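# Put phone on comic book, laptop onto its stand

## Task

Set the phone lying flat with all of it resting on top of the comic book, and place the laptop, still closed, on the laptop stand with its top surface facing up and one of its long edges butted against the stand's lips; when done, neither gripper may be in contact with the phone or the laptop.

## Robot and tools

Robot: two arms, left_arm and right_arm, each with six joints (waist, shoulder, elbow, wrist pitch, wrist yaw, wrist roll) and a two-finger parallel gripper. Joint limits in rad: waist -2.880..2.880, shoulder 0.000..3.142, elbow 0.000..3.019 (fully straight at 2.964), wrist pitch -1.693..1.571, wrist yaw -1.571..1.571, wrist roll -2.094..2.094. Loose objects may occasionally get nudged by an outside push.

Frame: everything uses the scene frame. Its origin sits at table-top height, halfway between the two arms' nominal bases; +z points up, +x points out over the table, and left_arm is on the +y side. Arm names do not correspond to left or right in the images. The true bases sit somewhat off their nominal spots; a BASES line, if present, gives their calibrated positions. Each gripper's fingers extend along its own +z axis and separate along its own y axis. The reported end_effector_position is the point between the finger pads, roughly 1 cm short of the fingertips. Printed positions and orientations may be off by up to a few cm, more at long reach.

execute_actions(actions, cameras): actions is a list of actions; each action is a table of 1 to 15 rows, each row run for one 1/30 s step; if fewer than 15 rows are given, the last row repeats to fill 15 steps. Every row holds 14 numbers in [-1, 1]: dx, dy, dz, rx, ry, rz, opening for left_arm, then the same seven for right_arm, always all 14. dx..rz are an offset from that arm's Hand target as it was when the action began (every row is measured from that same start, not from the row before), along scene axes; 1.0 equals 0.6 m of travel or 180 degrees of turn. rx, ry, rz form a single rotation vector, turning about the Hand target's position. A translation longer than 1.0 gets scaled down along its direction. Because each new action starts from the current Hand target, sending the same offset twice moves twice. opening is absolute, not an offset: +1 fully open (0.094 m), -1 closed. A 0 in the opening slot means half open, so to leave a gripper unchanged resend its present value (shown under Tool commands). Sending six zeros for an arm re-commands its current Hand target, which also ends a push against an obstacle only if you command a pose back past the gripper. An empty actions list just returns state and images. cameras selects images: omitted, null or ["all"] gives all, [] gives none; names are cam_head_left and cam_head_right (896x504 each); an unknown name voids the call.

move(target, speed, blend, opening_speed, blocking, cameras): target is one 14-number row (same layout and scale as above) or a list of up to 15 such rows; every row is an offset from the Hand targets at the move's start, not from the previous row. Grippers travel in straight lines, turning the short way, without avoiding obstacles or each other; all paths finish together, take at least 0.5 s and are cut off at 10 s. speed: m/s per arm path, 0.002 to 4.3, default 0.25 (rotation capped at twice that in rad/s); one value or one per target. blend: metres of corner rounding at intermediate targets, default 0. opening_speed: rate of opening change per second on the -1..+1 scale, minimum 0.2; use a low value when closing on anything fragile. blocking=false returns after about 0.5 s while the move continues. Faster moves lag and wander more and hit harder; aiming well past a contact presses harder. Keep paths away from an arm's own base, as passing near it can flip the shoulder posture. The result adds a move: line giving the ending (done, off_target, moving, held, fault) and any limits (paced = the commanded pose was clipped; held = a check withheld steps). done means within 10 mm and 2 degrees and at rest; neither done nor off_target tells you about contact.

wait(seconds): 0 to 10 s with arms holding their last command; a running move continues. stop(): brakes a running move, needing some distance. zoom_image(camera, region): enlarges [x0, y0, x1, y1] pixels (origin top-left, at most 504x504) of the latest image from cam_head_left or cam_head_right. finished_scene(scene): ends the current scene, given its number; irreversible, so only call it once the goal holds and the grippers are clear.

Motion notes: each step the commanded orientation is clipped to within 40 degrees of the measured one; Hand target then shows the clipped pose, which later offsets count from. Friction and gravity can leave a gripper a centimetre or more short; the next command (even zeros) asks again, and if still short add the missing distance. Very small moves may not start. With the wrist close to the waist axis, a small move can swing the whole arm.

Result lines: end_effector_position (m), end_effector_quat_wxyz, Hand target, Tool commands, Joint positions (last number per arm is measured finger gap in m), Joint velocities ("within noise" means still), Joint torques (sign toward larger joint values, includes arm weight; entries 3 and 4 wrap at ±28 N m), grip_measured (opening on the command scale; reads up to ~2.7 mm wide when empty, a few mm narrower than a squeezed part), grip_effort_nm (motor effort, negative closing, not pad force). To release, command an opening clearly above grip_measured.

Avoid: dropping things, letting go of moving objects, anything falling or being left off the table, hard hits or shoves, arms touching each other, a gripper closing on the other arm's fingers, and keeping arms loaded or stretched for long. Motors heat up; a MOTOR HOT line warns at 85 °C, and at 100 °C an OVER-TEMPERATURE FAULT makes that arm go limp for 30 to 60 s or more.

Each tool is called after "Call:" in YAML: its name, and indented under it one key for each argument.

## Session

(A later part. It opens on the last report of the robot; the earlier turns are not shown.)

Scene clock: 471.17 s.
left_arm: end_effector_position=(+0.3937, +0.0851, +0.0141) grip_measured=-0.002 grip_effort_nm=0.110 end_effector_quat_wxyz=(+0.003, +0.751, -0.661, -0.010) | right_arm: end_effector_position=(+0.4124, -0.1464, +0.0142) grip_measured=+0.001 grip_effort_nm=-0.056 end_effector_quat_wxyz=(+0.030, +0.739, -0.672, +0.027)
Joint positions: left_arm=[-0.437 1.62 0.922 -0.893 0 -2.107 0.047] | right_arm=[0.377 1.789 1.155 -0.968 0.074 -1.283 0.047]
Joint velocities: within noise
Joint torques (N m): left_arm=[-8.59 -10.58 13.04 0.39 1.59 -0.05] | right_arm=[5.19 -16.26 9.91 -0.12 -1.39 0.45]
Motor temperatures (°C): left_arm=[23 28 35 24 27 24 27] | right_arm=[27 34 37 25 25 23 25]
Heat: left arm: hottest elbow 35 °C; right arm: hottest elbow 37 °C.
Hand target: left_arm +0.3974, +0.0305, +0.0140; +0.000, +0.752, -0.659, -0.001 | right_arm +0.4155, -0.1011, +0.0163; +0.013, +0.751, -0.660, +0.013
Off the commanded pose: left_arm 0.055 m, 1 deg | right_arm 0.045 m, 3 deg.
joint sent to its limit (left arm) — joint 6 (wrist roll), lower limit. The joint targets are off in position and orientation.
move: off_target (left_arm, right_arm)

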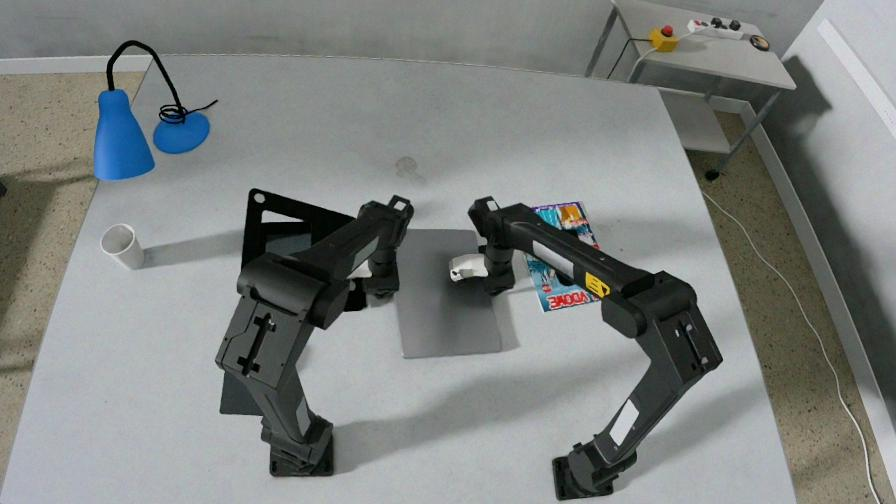

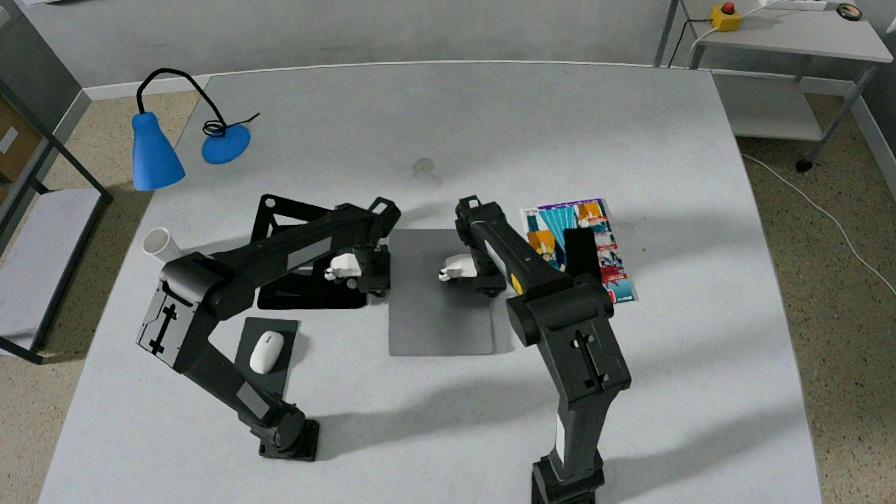

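Call:
move:
  target: [0.0,-0.07,0.0,0,0,-0.02,0,-0.0,0.07,0.0,0,0,0,0]
  speed: 0.06
  cameras: []

Call:
move:
  target: [0.0,0,0.1,0,0,0,0,0,0,0.1,0,0,0,0]
  speed: 0.06

Call:
zoom_image:
  camera: "cam_head_left"
  region: [320, 200, 580, 380]

Call:
zoom_image:
  camera: "cam_head_right"
  region: [320, 200, 580, 380]

Scene clock: 477.43 s.
left_arm: end_effector_position=(+0.3906, +0.0757, +0.0138) grip_measured=-0.001 grip_effort_nm=0.095 end_effector_quat_wxyz=(+0.006, +0.743, -0.669, -0.010) | right_arm: end_effector_position=(+0.4123, -0.1562, +0.0146) grip_measured=+0.001 grip_effort_nm=-0.061 end_effector_quat_wxyz=(+0.041, +0.738, -0.672, +0.032)
Joint positions: left_arm=[-0.459 1.624 0.926 -0.895 0.006 -2.107 0.047] | right_arm=[0.365 1.789 1.155 -0.983 0.095 -1.292 0.047]
Joint velocities: within noise
Joint torques (N m): left_arm=[-8.53 -10.99 12.96 0.1 1.42 0] | right_arm=[1.26 -18.2 6.58 0.47 -0.67 0.27]
Motor temperatures (°C): left_arm=[23 28 36 24 28 24 27] | right_arm=[27 34 37 25 26 23 25]
Heat: left arm: hottest elbow 36 °C; right arm: hottest elbow 37 °C.
Hand target: left_arm +0.3947, +0.0241, +0.0151; +0.016, +0.722, -0.692, +0.005 (not the last commanded pose) | right_arm +0.4123, -0.1462, +0.0142; +0.030, +0.739, -0.673, +0.027 (not the last commanded pose)
Off the commanded pose: left_arm 0.087 m, 2 deg | right_arm 0.097 m, 4 deg.
joint sent to its limit (left arm) — joint 6 (wrist roll), lower limit.
move: held (right_arm; a check stopped the path), off_target (left_arm; braked when a check withheld steps of right_arm); limits=held
pose unreachable (right arm): on one or more control steps of this call, first in action 0 (counted from 0), this arm could not follow its commanded pose, so it was not sent that pose on those steps. It may still have moved: this result reports where it is.
cause: moving toward the commanded pose would bring a part of the arm too close to another arm (this arm's wrist (the part past joint 4) and the left arm's wrist (the part past joint 4), along the way the arms are being sent, or toward where that arm still pushes).
No camera images: "cameras" was empty.

Scene clock: 479.00 s.
left_arm: end_effector_position=(+0.3732, +0.0493, +0.0481) grip_measured=-0.001 grip_effort_nm=0.095 end_effector_quat_wxyz=(+0.028, +0.721, -0.692, -0.032) | right_arm: end_effector_position=(+0.3936, -0.1595, +0.0510) grip_measured=+0.001 grip_effort_nm=-0.056 end_effector_quat_wxyz=(+0.056, +0.737, -0.674, +0.014)
Joint positions: left_arm=[-0.525 1.588 0.991 -1.05 0.038 -2.107 0.047] | right_arm=[0.366 1.717 1.167 -1.109 0.076 -1.286 0.047]
Joint velocities: within noise
Joint torques (N m): left_arm=[-3.14 -15.21 14.63 -0.2 0.31 0.03] | right_arm=[1.26 -18.37 10.58 -0.32 -0.05 0.18]
Motor temperatures (°C): left_arm=[23 28 36 24 28 24 27] | right_arm=[27 34 37 25 26 23 25]
Heat: left arm: hottest elbow 36 °C; right arm: hottest elbow 37 °C.
Hand target: left_arm +0.3947, +0.0242, +0.0751; +0.016, +0.722, -0.692, +0.005 | right_arm +0.4125, -0.1462, +0.0743; +0.030, +0.739, -0.673, +0.027
Off the commanded pose: left_arm 0.043 m, 4 deg | right_arm 0.033 m, 3 deg.
joint sent to its limit (left arm) — joint 6 (wrist roll), lower limit. The joint targets still meet the commanded pose.
move: off_target (left_arm, right_arm)

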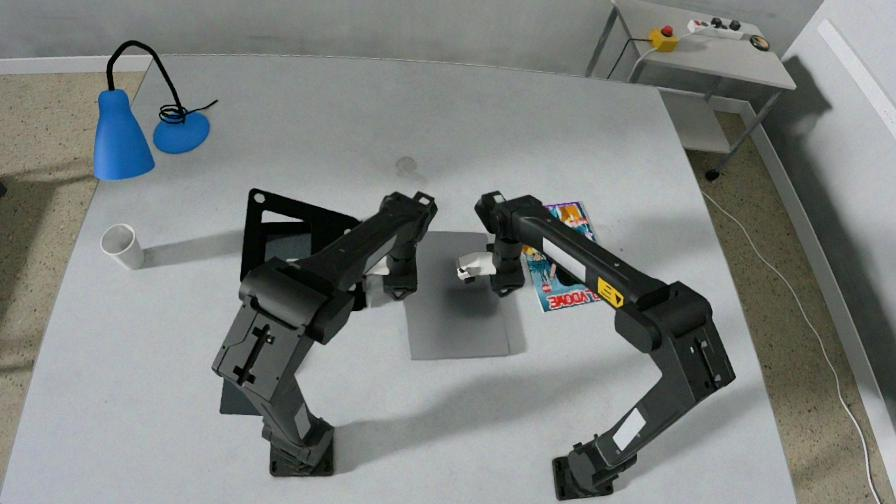

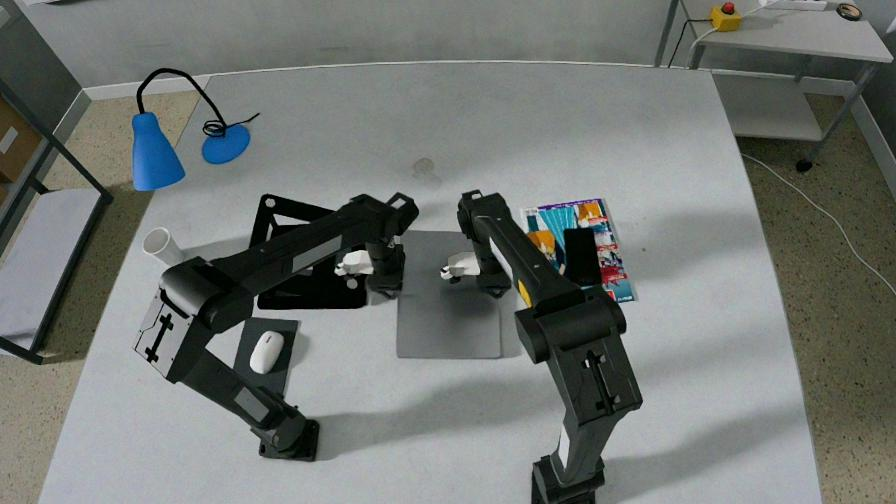

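Scaled by 1.938.

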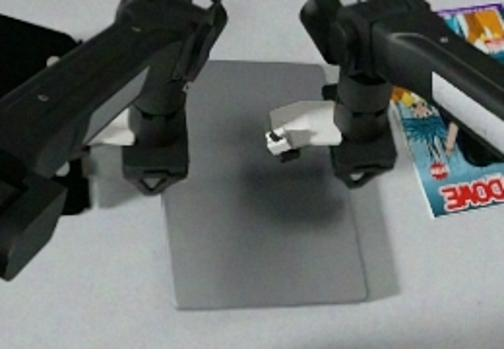

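Scaled by 1.938.

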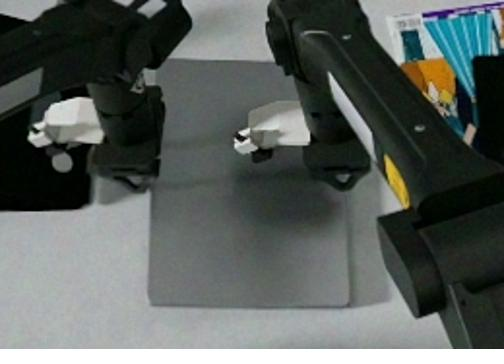

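Call:
move:
  target:
    - [0,0.05,0.0,-0.0,0,0,0,0,-0.06,0,0,0,0,0]
    - [0,0.11,-0.02,-0.12,0,0,0,0,-0.1,-0.02,0.12,0,0,0]
    - [0,0.11,-0.115,-0.12,0,0,0,0,-0.1,-0.11,0.12,0,0,0]
  speed: 0.12

Call:
zoom_image:
  camera: "cam_head_left"
  region: [320, 200, 580, 380]

Call:
zoom_image:
  camera: "cam_head_right"
  region: [320, 200, 580, 380]

Scene clock: 503.57 s.
left_arm: end_effector_position=(+0.4020, +0.0823, +0.0304) grip_measured=-0.001 grip_effort_nm=0.095 end_effector_quat_wxyz=(+0.144, +0.702, -0.681, +0.151) | right_arm: end_effector_position=(+0.4146, -0.2013, +0.0194) grip_measured=+0.001 grip_effort_nm=-0.056 end_effector_quat_wxyz=(-0.114, +0.733, -0.664, -0.095)
Joint positions: left_arm=[-0.267 1.549 0.836 -0.735 0.404 -1.866 0.047] | right_arm=[0.126 1.713 1.04 -0.845 -0.292 -1.531 0.047]
Joint velocities: within noise
Joint torques (N m): left_arm=[-0.56 -9.23 6 1.4 0.04 0.13] | right_arm=[-0.32 -14.62 5.9 0.55 -0.28 0.09]
Motor temperatures (°C): left_arm=[23 29 36 24 27 24 27] | right_arm=[27 36 39 25 25 23 25]
Heat: left arm: hottest elbow 36 °C; right arm: hottest elbow 39 °C.
Hand target: left_arm +0.3946, +0.0901, +0.0061; +0.151, +0.706, -0.679, +0.134 | right_arm +0.4123, -0.2063, +0.0082; -0.109, +0.731, -0.666, -0.100
Off the commanded pose: left_arm 0.027 m, 2 deg | right_arm 0.012 m, 1 deg.
move: off_target (left_arm, right_arm)

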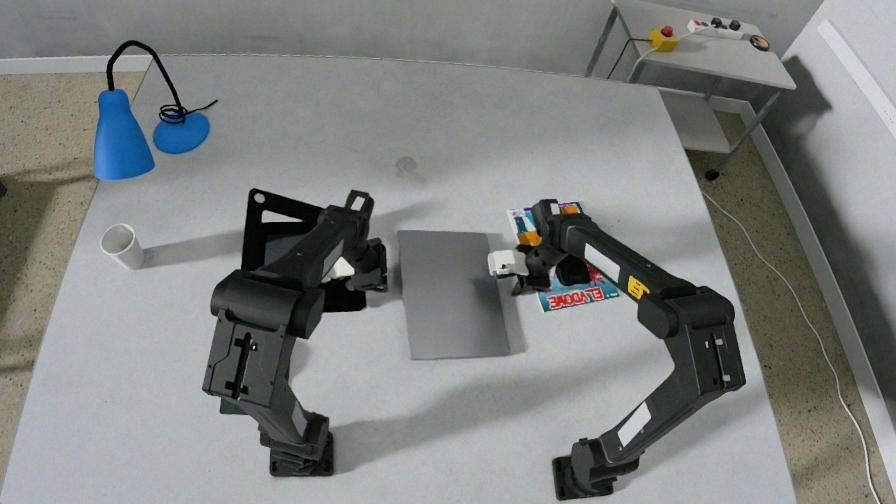

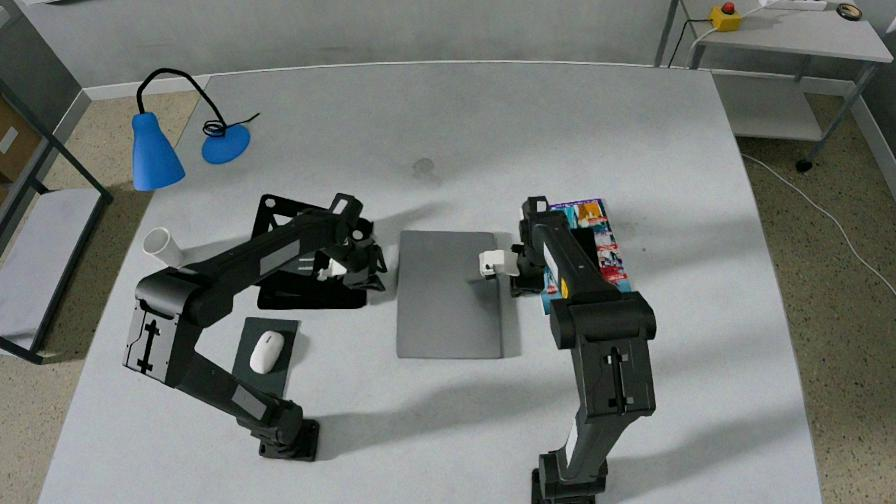

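Scaled by 1.938.

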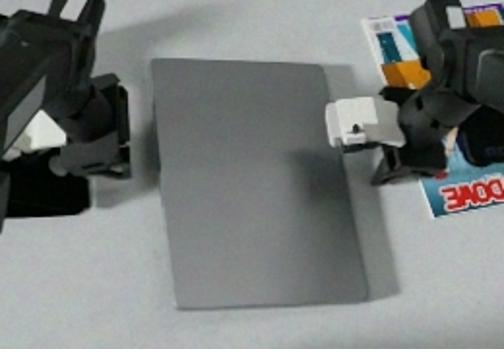

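Scaled by 1.938.

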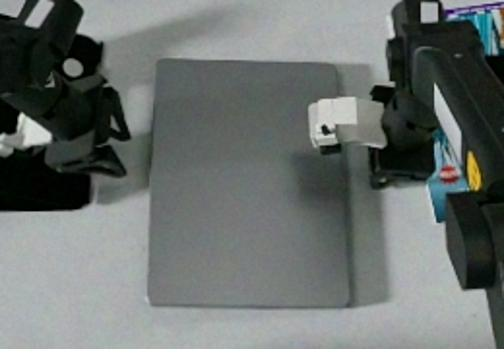

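Call:
move:
  target:
    - [0,-0.05,-0.01,0,0,0,0,0,0.05,0.0,0,0,0,0]
    - [0,-0.13,0.0,0,0,0,0,0,0.15,0.0,0,0,0,0]
  speed: 0.06

Call:
zoom_image:
  camera: "cam_head_left"
  region: [320, 200, 580, 380]

Call:
zoom_image:
  camera: "cam_head_right"
  region: [320, 200, 580, 380]

Scene clock: 509.30 s.
left_arm: end_effector_position=(+0.3985, +0.0503, +0.0123) grip_measured=-0.001 grip_effort_nm=0.095 end_effector_quat_wxyz=(+0.137, +0.723, -0.663, +0.136) | right_arm: end_effector_position=(+0.4095, -0.1662, +0.0161) grip_measured=+0.001 grip_effort_nm=-0.056 end_effector_quat_wxyz=(-0.096, +0.718, -0.685, -0.080)
Joint positions: left_arm=[-0.363 1.595 0.836 -0.663 0.36 -2.018 0.047] | right_arm=[0.223 1.716 1.04 -0.821 -0.239 -1.381 0.047]
Joint velocities: within noise
Joint torques (N m): left_arm=[-7.77 -10.58 10.28 1.18 0.81 -0.26] | right_arm=[6.3 -13.39 8.64 1.13 -1.65 0.5]
Motor temperatures (°C): left_arm=[23 29 35 24 27 24 27] | right_arm=[27 36 38 25 25 23 25]
Heat: left arm: hottest elbow 35 °C; right arm: hottest elbow 38 °C.
Hand target: left_arm +0.3948, +0.0122, +0.0062; +0.151, +0.706, -0.679, +0.135 | right_arm +0.4123, -0.1163, +0.0083; -0.109, +0.731, -0.666, -0.100
Off the commanded pose: left_arm 0.039 m, 3 deg | right_arm 0.051 m, 4 deg.
move: off_target (left_arm, right_arm)

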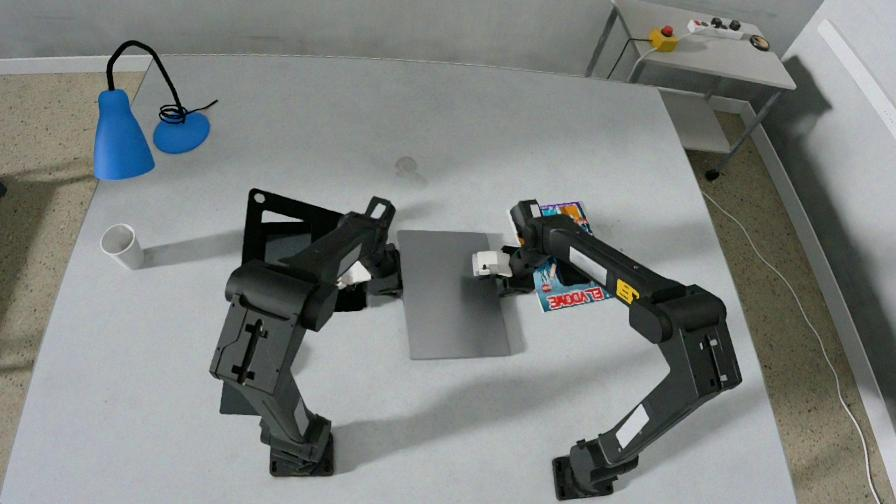

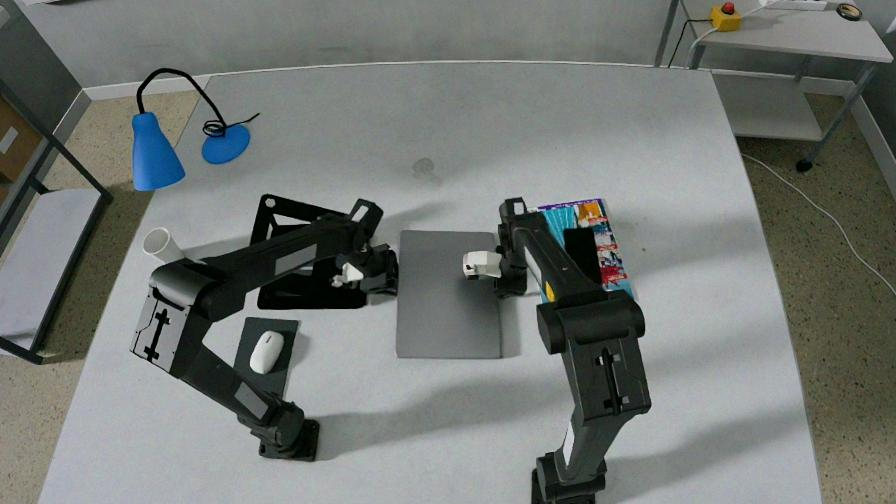

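Scaled by 1.938.

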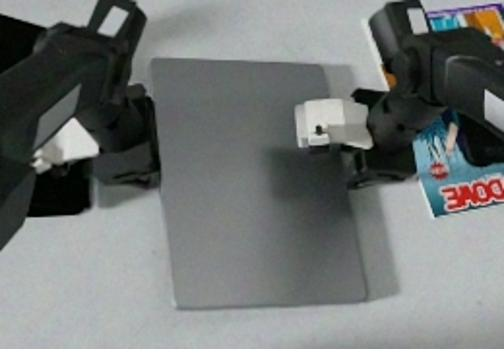

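Scaled by 1.938.

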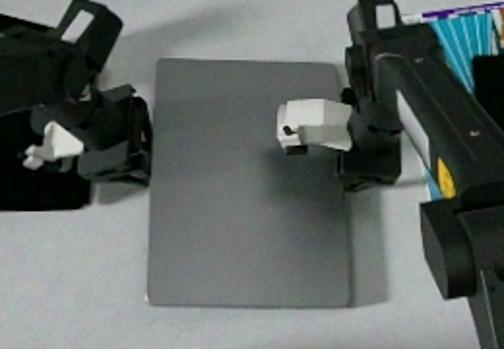

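Call:
move:
  target: [0,-0.08,0.0,0,0,0,0,0,0.08,0.0,0,0,0,0]
  speed: 0.06
  cameras: []

Scene clock: 513.33 s.
left_arm: end_effector_position=(+0.3982, +0.0491, +0.0127) grip_measured=-0.001 grip_effort_nm=0.100 end_effector_quat_wxyz=(+0.122, +0.729, -0.662, +0.126) | right_arm: end_effector_position=(+0.4089, -0.1634, +0.0160) grip_measured=+0.001 grip_effort_nm=-0.056 end_effector_quat_wxyz=(-0.079, +0.709, -0.698, -0.061)
Joint positions: left_arm=[-0.382 1.591 0.841 -0.672 0.321 -2.044 0.047] | right_arm=[0.249 1.714 1.044 -0.827 -0.185 -1.325 0.047]
Joint velocities: within noise
Joint torques (N m): left_arm=[-12.86 -8.18 13.75 1.58 2.34 -0.63] | right_arm=[10.64 -12.28 10.26 1.42 -3.25 0.84]
Motor temperatures (°C): left_arm=[23 28 36 24 28 24 27] | right_arm=[27 36 38 25 27 23 25]
Heat: left arm: hottest elbow 36 °C; right arm: hottest elbow 38 °C.
Hand target: left_arm +0.3946, -0.0358, +0.0061; +0.151, +0.706, -0.679, +0.134 | right_arm +0.4125, -0.0683, +0.0083; -0.109, +0.731, -0.666, -0.100
Off the commanded pose: left_arm 0.085 m, 5 deg | right_arm 0.096 m, 7 deg.
joint sent to its limit (left arm) — joint 6 (wrist roll), lower limit. The joint targets are off in position, not in orientation.
move: off_target (left_arm, right_arm)
No camera images: "cameras" was empty.

Call:
move:
  target: [0,0,0.06,0,0,0,0,0,0,0.06,0,0,0,0]
  speed: 0.04

Call:
zoom_image:
  camera: "cam_head_left"
  region: [320, 200, 580, 380]

Call:
zoom_image:
  camera: "cam_head_right"
  region: [320, 200, 580, 380]

Scene clock: 517.00 s.
left_arm: end_effector_position=(+0.3862, +0.0495, +0.0146) grip_measured=-0.001 grip_effort_nm=0.100 end_effector_quat_wxyz=(+0.128, +0.732, -0.662, +0.094) | right_arm: end_effector_position=(+0.3980, -0.1636, +0.0178) grip_measured=+0.001 grip_effort_nm=-0.051 end_effector_quat_wxyz=(-0.055, +0.710, -0.699, -0.071)
Joint positions: left_arm=[-0.396 1.591 0.856 -0.75 0.308 -2.052 0.047] | right_arm=[0.257 1.713 1.051 -0.885 -0.178 -1.322 0.047]
Joint velocities: within noise
Joint torques (N m): left_arm=[-11.75 -12.16 15.43 0.7 3.1 -0.54] | right_arm=[10.17 -16.38 12.21 0.49 -3.61 0.76]
Motor temperatures (°C): left_arm=[23 28 36 24 30 24 27] | right_arm=[27 36 38 25 31 24 25]
Heat: left arm: hottest elbow 36 °C; right arm: hottest elbow 38 °C.
Hand target: left_arm +0.3946, -0.0359, +0.0421; +0.151, +0.706, -0.679, +0.134 | right_arm +0.4123, -0.0683, +0.0442; -0.109, +0.731, -0.666, -0.100
Off the commanded pose: left_arm 0.090 m, 6 deg | right_arm 0.100 m, 8 deg.
joint sent to its limit (left arm) — joint 6 (wrist roll), lower limit. The joint targets are off in position and orientation.
move: off_target (left_arm, right_arm)

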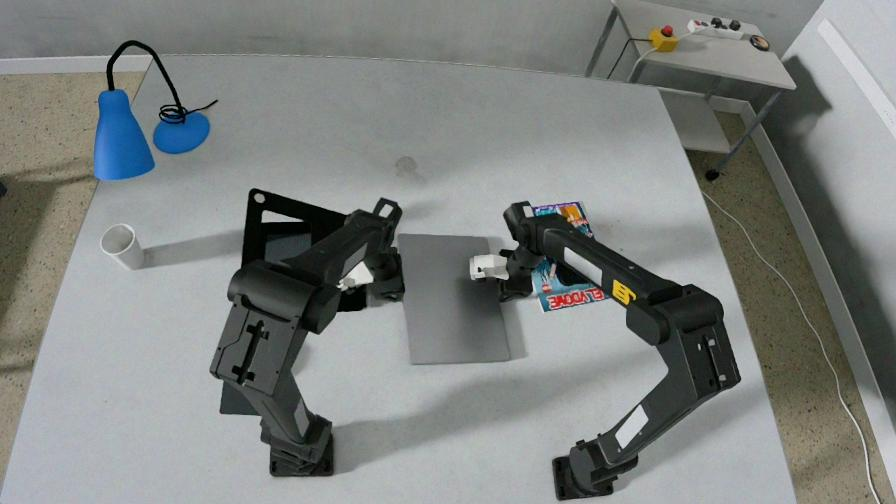

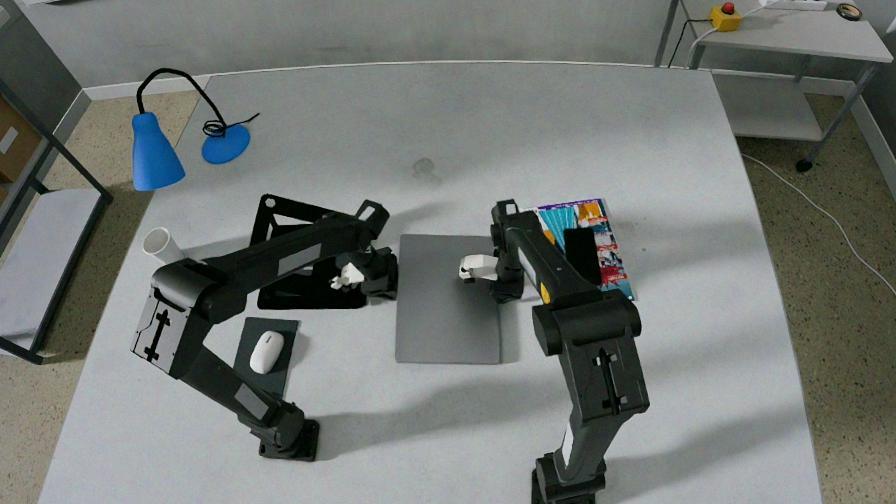

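Scaled by 1.938.

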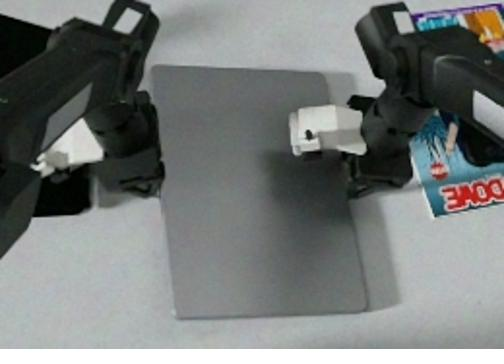

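Scaled by 1.938.

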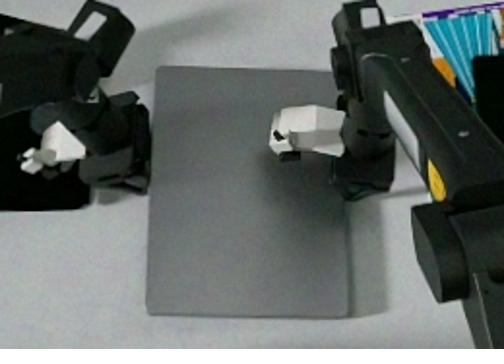

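Call:
move:
  target: [0.03,-0.02,0.1,0,0,0,0,0.03,0.02,0.1,0,0,0,0]
  speed: 0.05

Call:
zoom_image:
  camera: "cam_head_left"
  region: [320, 200, 580, 380]

Call:
zoom_image:
  camera: "cam_head_right"
  region: [320, 200, 580, 380]

Scene clock: 521.67 s.
left_arm: end_effector_position=(+0.3643, +0.0082, +0.0444) grip_measured=-0.001 grip_effort_nm=0.095 end_effector_quat_wxyz=(+0.174, +0.718, -0.671, +0.070) | right_arm: end_effector_position=(+0.3971, -0.1078, +0.0636) grip_measured=+0.001 grip_effort_nm=-0.051 end_effector_quat_wxyz=(-0.074, +0.712, -0.688, -0.119)
Joint positions: left_arm=[-0.485 1.573 0.923 -0.886 0.377 -2.101 0.047] | right_arm=[0.337 1.689 1.151 -1.004 -0.279 -1.259 0.047]
Joint velocities: within noise
Joint torques (N m): left_arm=[-0.62 -11.81 7.65 0.24 0.08 0.01] | right_arm=[0.26 -15.79 6.24 0.03 -0.17 0.13]
Motor temperatures (°C): left_arm=[23 28 36 24 33 24 27] | right_arm=[27 36 39 25 35 24 25]
Heat: left arm: hottest elbow 36 °C; right arm: hottest elbow 39 °C.
Hand target: left_arm +0.3626, +0.0147, +0.0374; +0.176, +0.723, -0.665, +0.061 (not the last commanded pose) | right_arm +0.3912, -0.1112, +0.0533; -0.061, +0.711, -0.690, -0.124 (not the last commanded pose)
Off the commanded pose: left_arm 0.094 m, 8 deg | right_arm 0.074 m, 6 deg.
move: held (left_arm, right_arm; a check stopped the path); limits=held
pose unreachable (left arm): on one or more control steps of this call, first in action 0 (counted from 0), this arm could not follow its commanded pose, so it was not sent that pose on those steps. It may still have moved: this result reports where it is.
cause: moving toward the commanded pose would bring a part of the arm too close to another arm (this arm's wrist (the part past joint 5) and the right arm's wrist camera, along the way the arms are being sent, or toward where that arm still pushes).
pose unreachable (right arm): on one or more control steps of this call, first in action 0 (counted from 0), this arm could not follow its commanded pose, so it was not sent that pose on those steps. It may still have moved: this result reports where it is.
cause: moving toward the commanded pose would bring a part of the arm too close to another arm (this arm's wrist camera and the left arm's wrist (the part past joint 4), along the way the arms are being sent, or toward where that arm still pushes).

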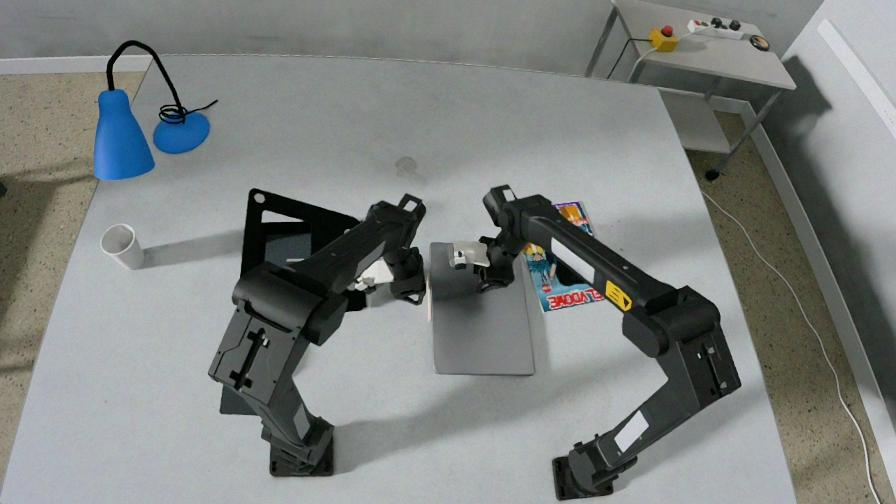

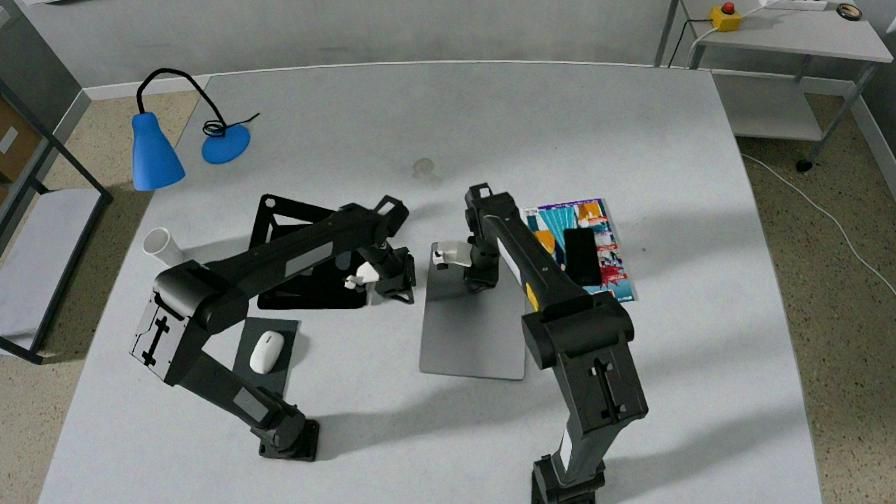

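Scaled by 1.938.

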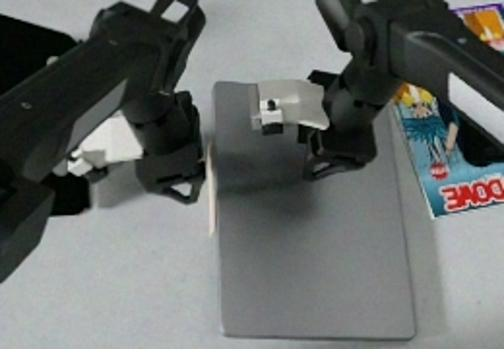

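Scaled by 1.938.

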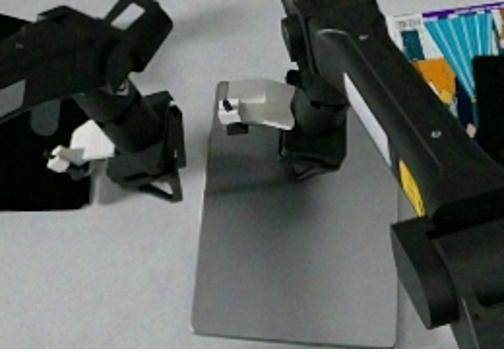

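Call:
move:
  target:
    - [0,0.08,0.1,0,0,0,0,0,0,0.1,0,0,0,0]
    - [-0.1,0.25,0.25,0.12,0,0,0,-0.1,-0.3,0.2,-0.12,0,0,0]
  speed: 0.2

Call:
zoom_image:
  camera: "cam_head_left"
  region: [320, 180, 640, 400]

Call:
zoom_image:
  camera: "cam_head_right"
  region: [320, 180, 640, 400]

Scene clock: 547.57 s.
left_arm: end_effector_position=(+0.2832, +0.1655, +0.1630) grip_measured=-0.001 grip_effort_nm=0.095 end_effector_quat_wxyz=(+0.051, +0.739, -0.665, -0.093) | right_arm: end_effector_position=(+0.3391, -0.2866, +0.1737) grip_measured=+0.001 grip_effort_nm=-0.042 end_effector_quat_wxyz=(+0.068, +0.710, -0.701, +0.011)
Joint positions: left_arm=[-0.316 1.201 0.923 -1.504 0.012 -1.962 0.047] | right_arm=[0.105 1.393 1.134 -1.405 0.102 -1.468 0.047]
Joint velocities: within noise
Joint torques (N m): left_arm=[-0.73 -9.29 15.3 -0.57 -0.22 0.04] | right_arm=[-0.15 -13.63 6.75 -0.4 0.1 0.07]
Motor temperatures (°C): left_arm=[23 28 35 24 29 24 27] | right_arm=[27 36 37 25 27 23 25]
Heat: left arm: hottest elbow 35 °C; right arm: hottest elbow 37 °C.
Hand target: left_arm +0.3026, +0.1648, +0.1873; +0.037, +0.743, -0.665, -0.065 | right_arm +0.3312, -0.2911, +0.1733; +0.073, +0.709, -0.701, +0.007
Off the commanded pose: left_arm 0.031 m, 4 deg | right_arm 0.009 m, 1 deg.
move: off_target (left_arm)

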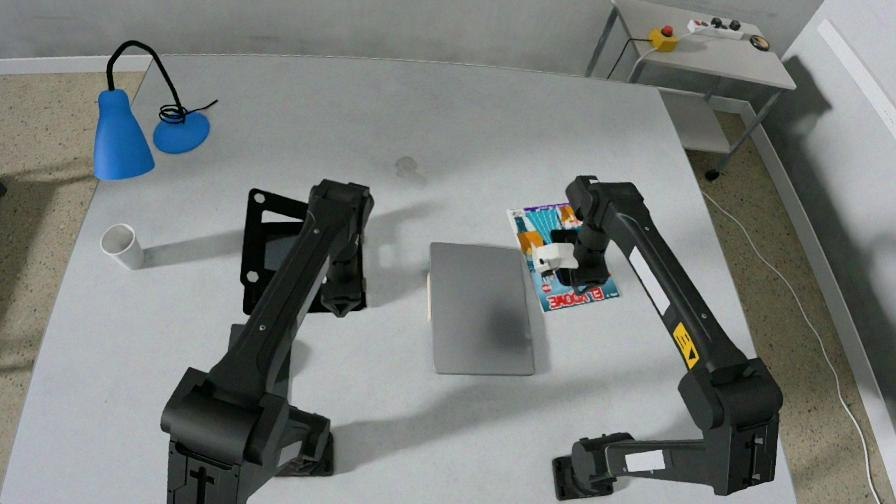

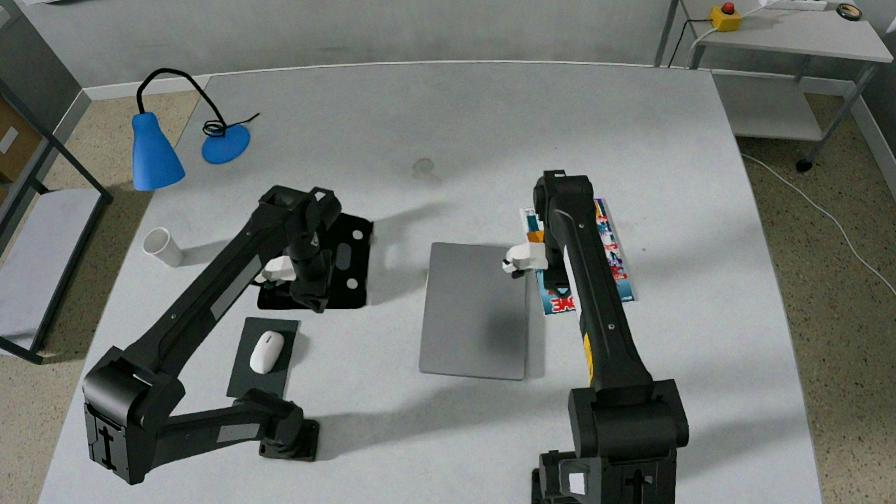

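Scaled by 1.575.

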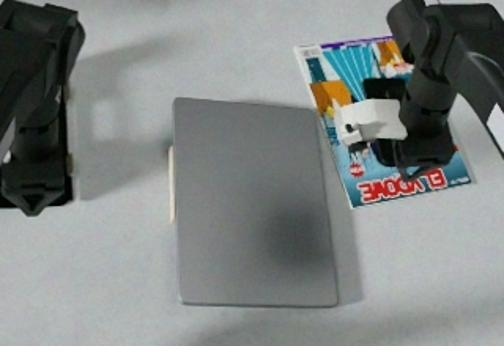

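Scaled by 1.575.

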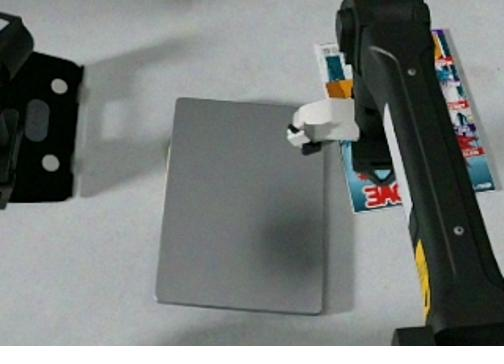

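Call:
move:
  target:
    - [0.15,0.18,0.1,-0.157,-0.163,-0.23,0.1,-0.1,0.12,-0.1,0,0,0,-1]
    - [0.3,-0.1,0.0,-0.314,-0.327,-0.461,0.1,-0.152,0.193,-0.15,0,0,0,-1]
  speed: 0.3

Call:
zoom_image:
  camera: "cam_head_left"
  region: [320, 180, 640, 400]

Call:
zoom_image:
  camera: "cam_head_right"
  region: [320, 180, 640, 400]

Scene clock: 580.30 s.
left_arm: end_effector_position=(+0.4636, +0.1096, +0.1719) grip_measured=+0.098 grip_effort_nm=0.125 end_effector_quat_wxyz=(-0.017, -0.021, +0.844, -0.536) | right_arm: end_effector_position=(+0.2447, -0.1776, +0.0868) grip_measured=-0.991 grip_effort_nm=-0.496 end_effector_quat_wxyz=(+0.073, +0.708, -0.703, +0.007)
Joint positions: left_arm=[0.024 1.626 1.115 -1.186 1.129 0.083 0.052] | right_arm=[0.478 1.342 0.838 -1.202 0.058 -1.091 0]
Joint velocities: within noise
Joint torques (N m): left_arm=[-2.37 -13.92 14.74 -0.28 0.68 0.17] | right_arm=[1.32 -10.87 6.04 0.2 -0.06 0.21]
Motor temperatures (°C): left_arm=[23 28 37 24 28 24 27] | right_arm=[27 34 35 25 26 23 25]
Heat: left arm: hottest elbow 37 °C; right arm: hottest elbow 35 °C.
Hand target: left_arm +0.4826, +0.1049, +0.1873; -0.001, -0.001, +0.843, -0.537 | right_arm +0.2401, -0.1753, +0.0834; +0.073, +0.709, -0.701, +0.007
Off the commanded pose: left_arm 0.025 m, 3 deg | right_arm 0.006 m, 0 deg.
move: off_target (left_arm)

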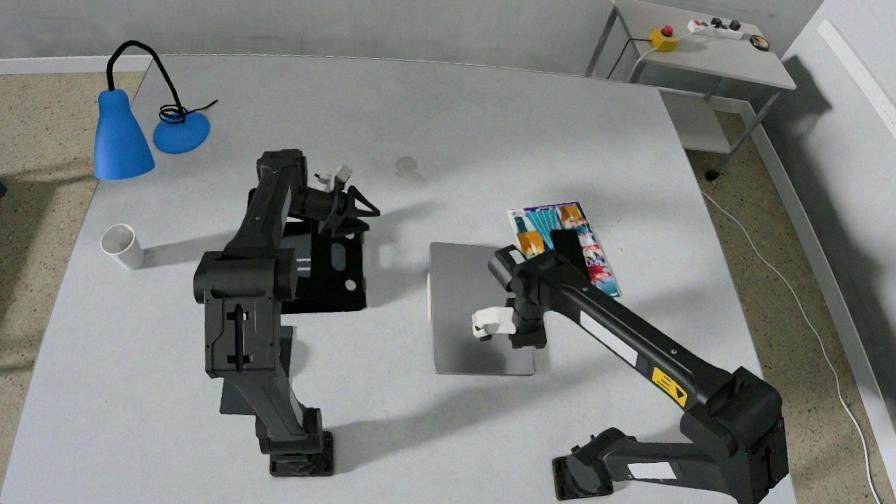

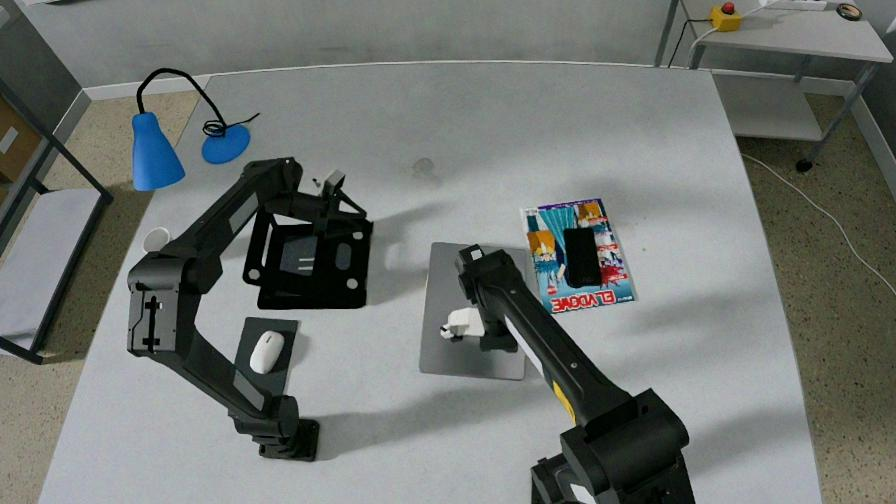

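Scaled by 1.575.

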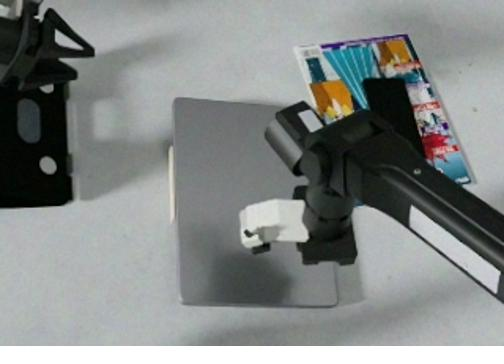

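Scaled by 1.575.

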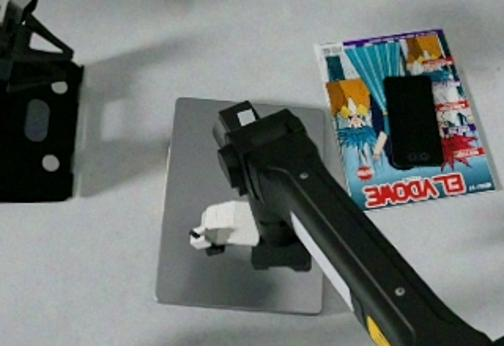

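Call:
move:
  target: [0.01,0.0,-0.1,0,0,0,0.1,0,0.0,-0.12,0,0,0,-1]
  speed: 0.08

Call:
zoom_image:
  camera: "cam_head_left"
  region: [400, 220, 560, 390]

Call:
zoom_image:
  camera: "cam_head_right"
  region: [400, 220, 560, 390]

Scene clock: 585.47 s.
left_arm: end_effector_position=(+0.4841, +0.1105, +0.1272) grip_measured=+0.098 grip_effort_nm=0.129 end_effector_quat_wxyz=(-0.006, -0.013, +0.844, -0.536) | right_arm: end_effector_position=(+0.2450, -0.1773, +0.0301) grip_measured=-0.991 grip_effort_nm=-0.491 end_effector_quat_wxyz=(+0.064, +0.708, -0.703, +0.010)
Joint positions: left_arm=[0.024 1.729 1.115 -1.059 1.13 0.086 0.052] | right_arm=[0.478 1.43 0.748 -1.005 0.058 -1.09 0]
Joint velocities: within noise
Joint torques (N m): left_arm=[-2.43 -14.92 9.47 0.57 0.68 0.18] | right_arm=[1.32 -7.77 4.74 1.31 -0.05 0.21]
Motor temperatures (°C): left_arm=[23 28 37 24 28 24 27] | right_arm=[27 34 35 25 26 23 25]
Heat: left arm: hottest elbow 37 °C; right arm: hottest elbow 35 °C.
Hand target: left_arm +0.4885, +0.1047, +0.1273; -0.001, -0.001, +0.843, -0.537 | right_arm +0.2401, -0.1752, +0.0115; +0.073, +0.709, -0.701, +0.007
Off the commanded pose: left_arm 0.007 m, 2 deg | right_arm 0.019 m, 1 deg.
move: off_target (right_arm)

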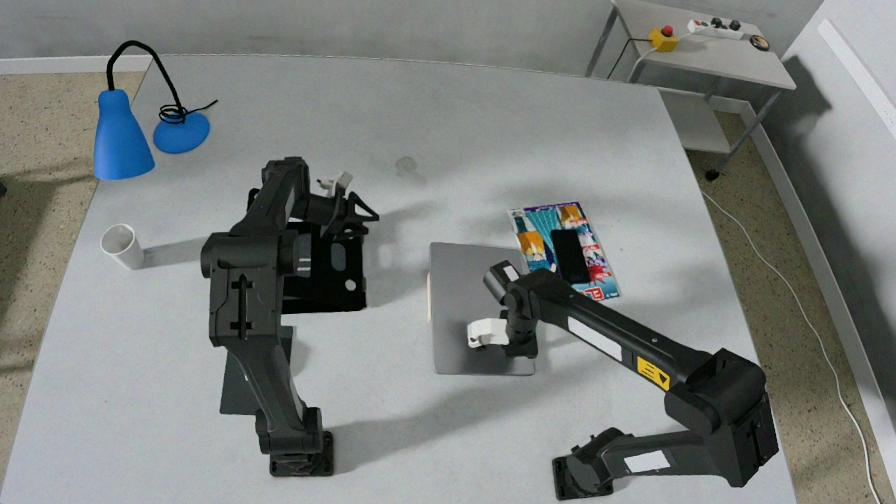

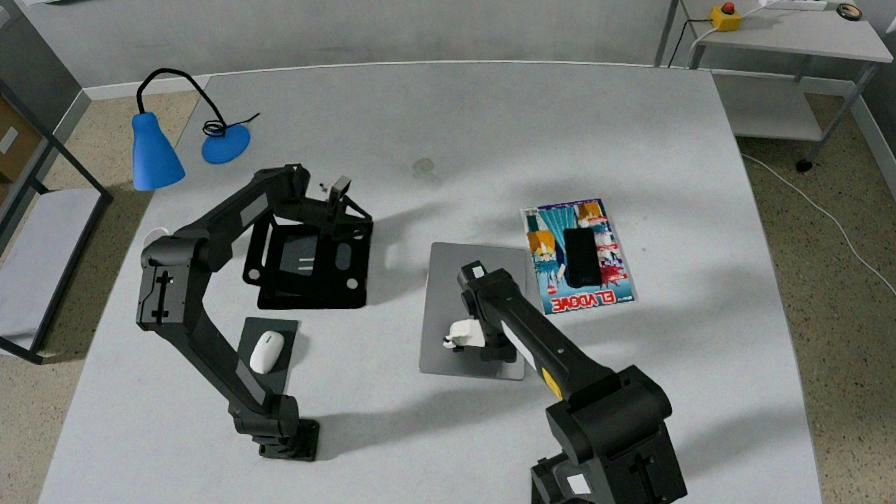

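Scaled by 2.965.

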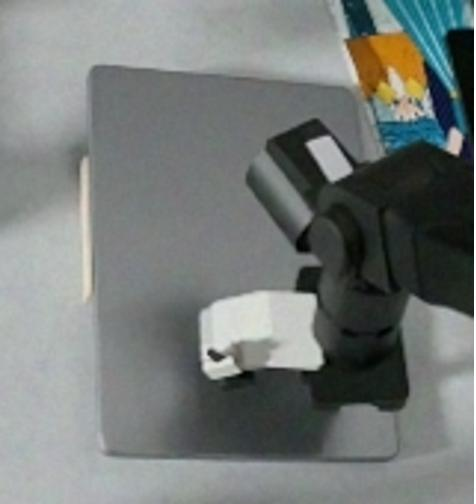

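Scaled by 2.965.

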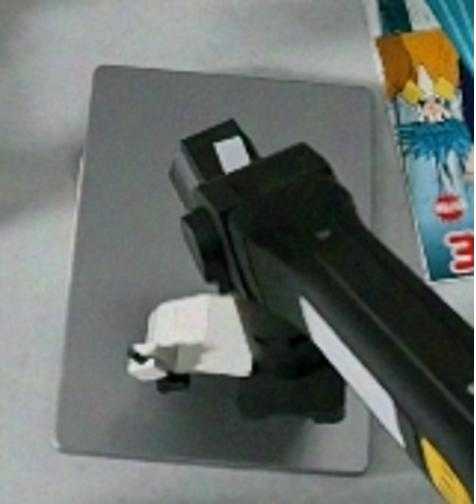

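Call:
move:
  target: [0,0,0,0,0,0,0.1,0,0.0,-0.06,0,0,0,-1]
  speed: 0.05

Call:
zoom_image:
  camera: "cam_head_left"
  region: [400, 220, 560, 390]

Call:
zoom_image:
  camera: "cam_head_right"
  region: [400, 220, 560, 390]

Scene clock: 588.80 s.
left_arm: end_effector_position=(+0.4841, +0.1105, +0.1272) grip_measured=+0.098 grip_effort_nm=0.129 end_effector_quat_wxyz=(-0.006, -0.013, +0.844, -0.536) | right_arm: end_effector_position=(+0.2440, -0.1779, +0.0265) grip_measured=-0.991 grip_effort_nm=-0.491 end_effector_quat_wxyz=(+0.059, +0.708, -0.704, +0.012)
Joint positions: left_arm=[0.024 1.729 1.115 -1.059 1.13 0.086 0.052] | right_arm=[0.478 1.428 0.734 -0.983 0.059 -1.09 0]
Joint velocities: within noise
Joint torques (N m): left_arm=[-2.73 -14.97 9.59 0.66 0.66 0.14] | right_arm=[1.38 -3.02 2.89 3.85 -0.06 0.2]
Motor temperatures (°C): left_arm=[23 28 37 24 28 24 27] | right_arm=[27 34 35 25 26 23 25]
Heat: left arm: hottest elbow 37 °C; right arm: hottest elbow 35 °C.
Hand target: left_arm +0.4885, +0.1047, +0.1273; -0.001, -0.001, +0.843, -0.537 | right_arm +0.2400, -0.1753, -0.0246; +0.073, +0.709, -0.701, +0.007
Off the commanded pose: left_arm 0.007 m, 1 deg | right_arm 0.051 m, 2 deg.
move: off_target (right_arm)

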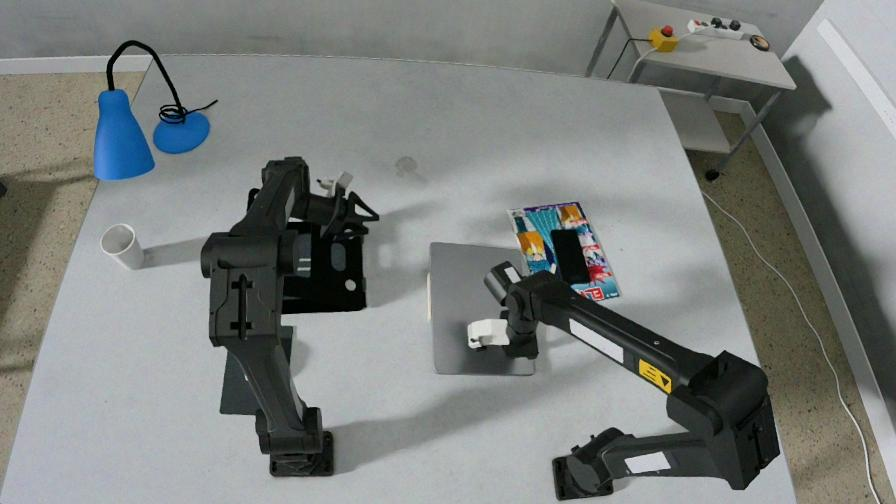

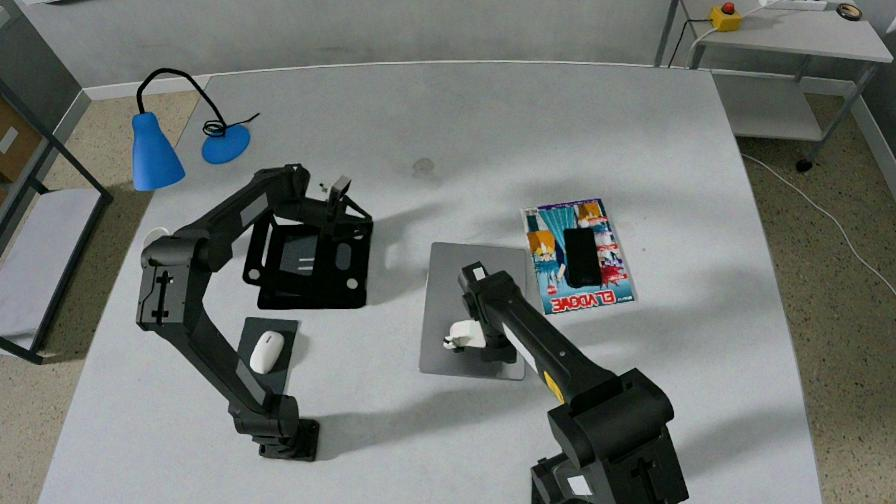

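Scaled by 2.965.

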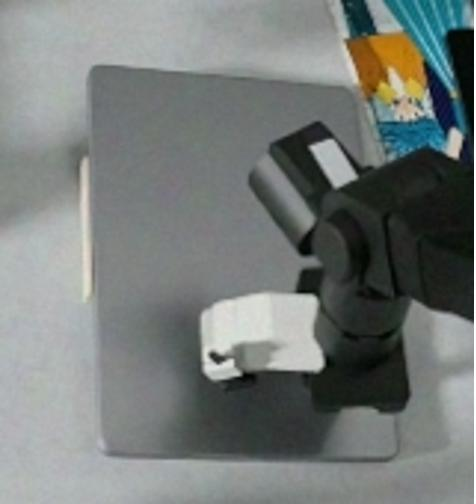

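Scaled by 2.965.

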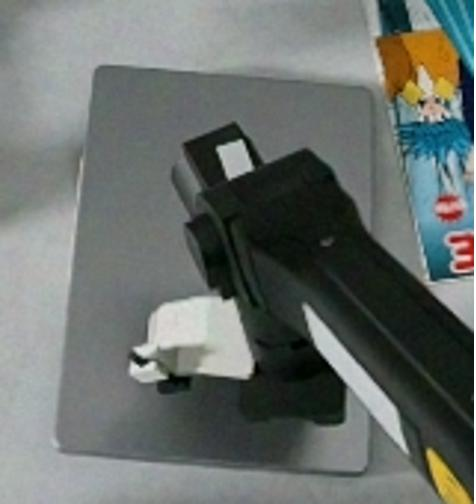

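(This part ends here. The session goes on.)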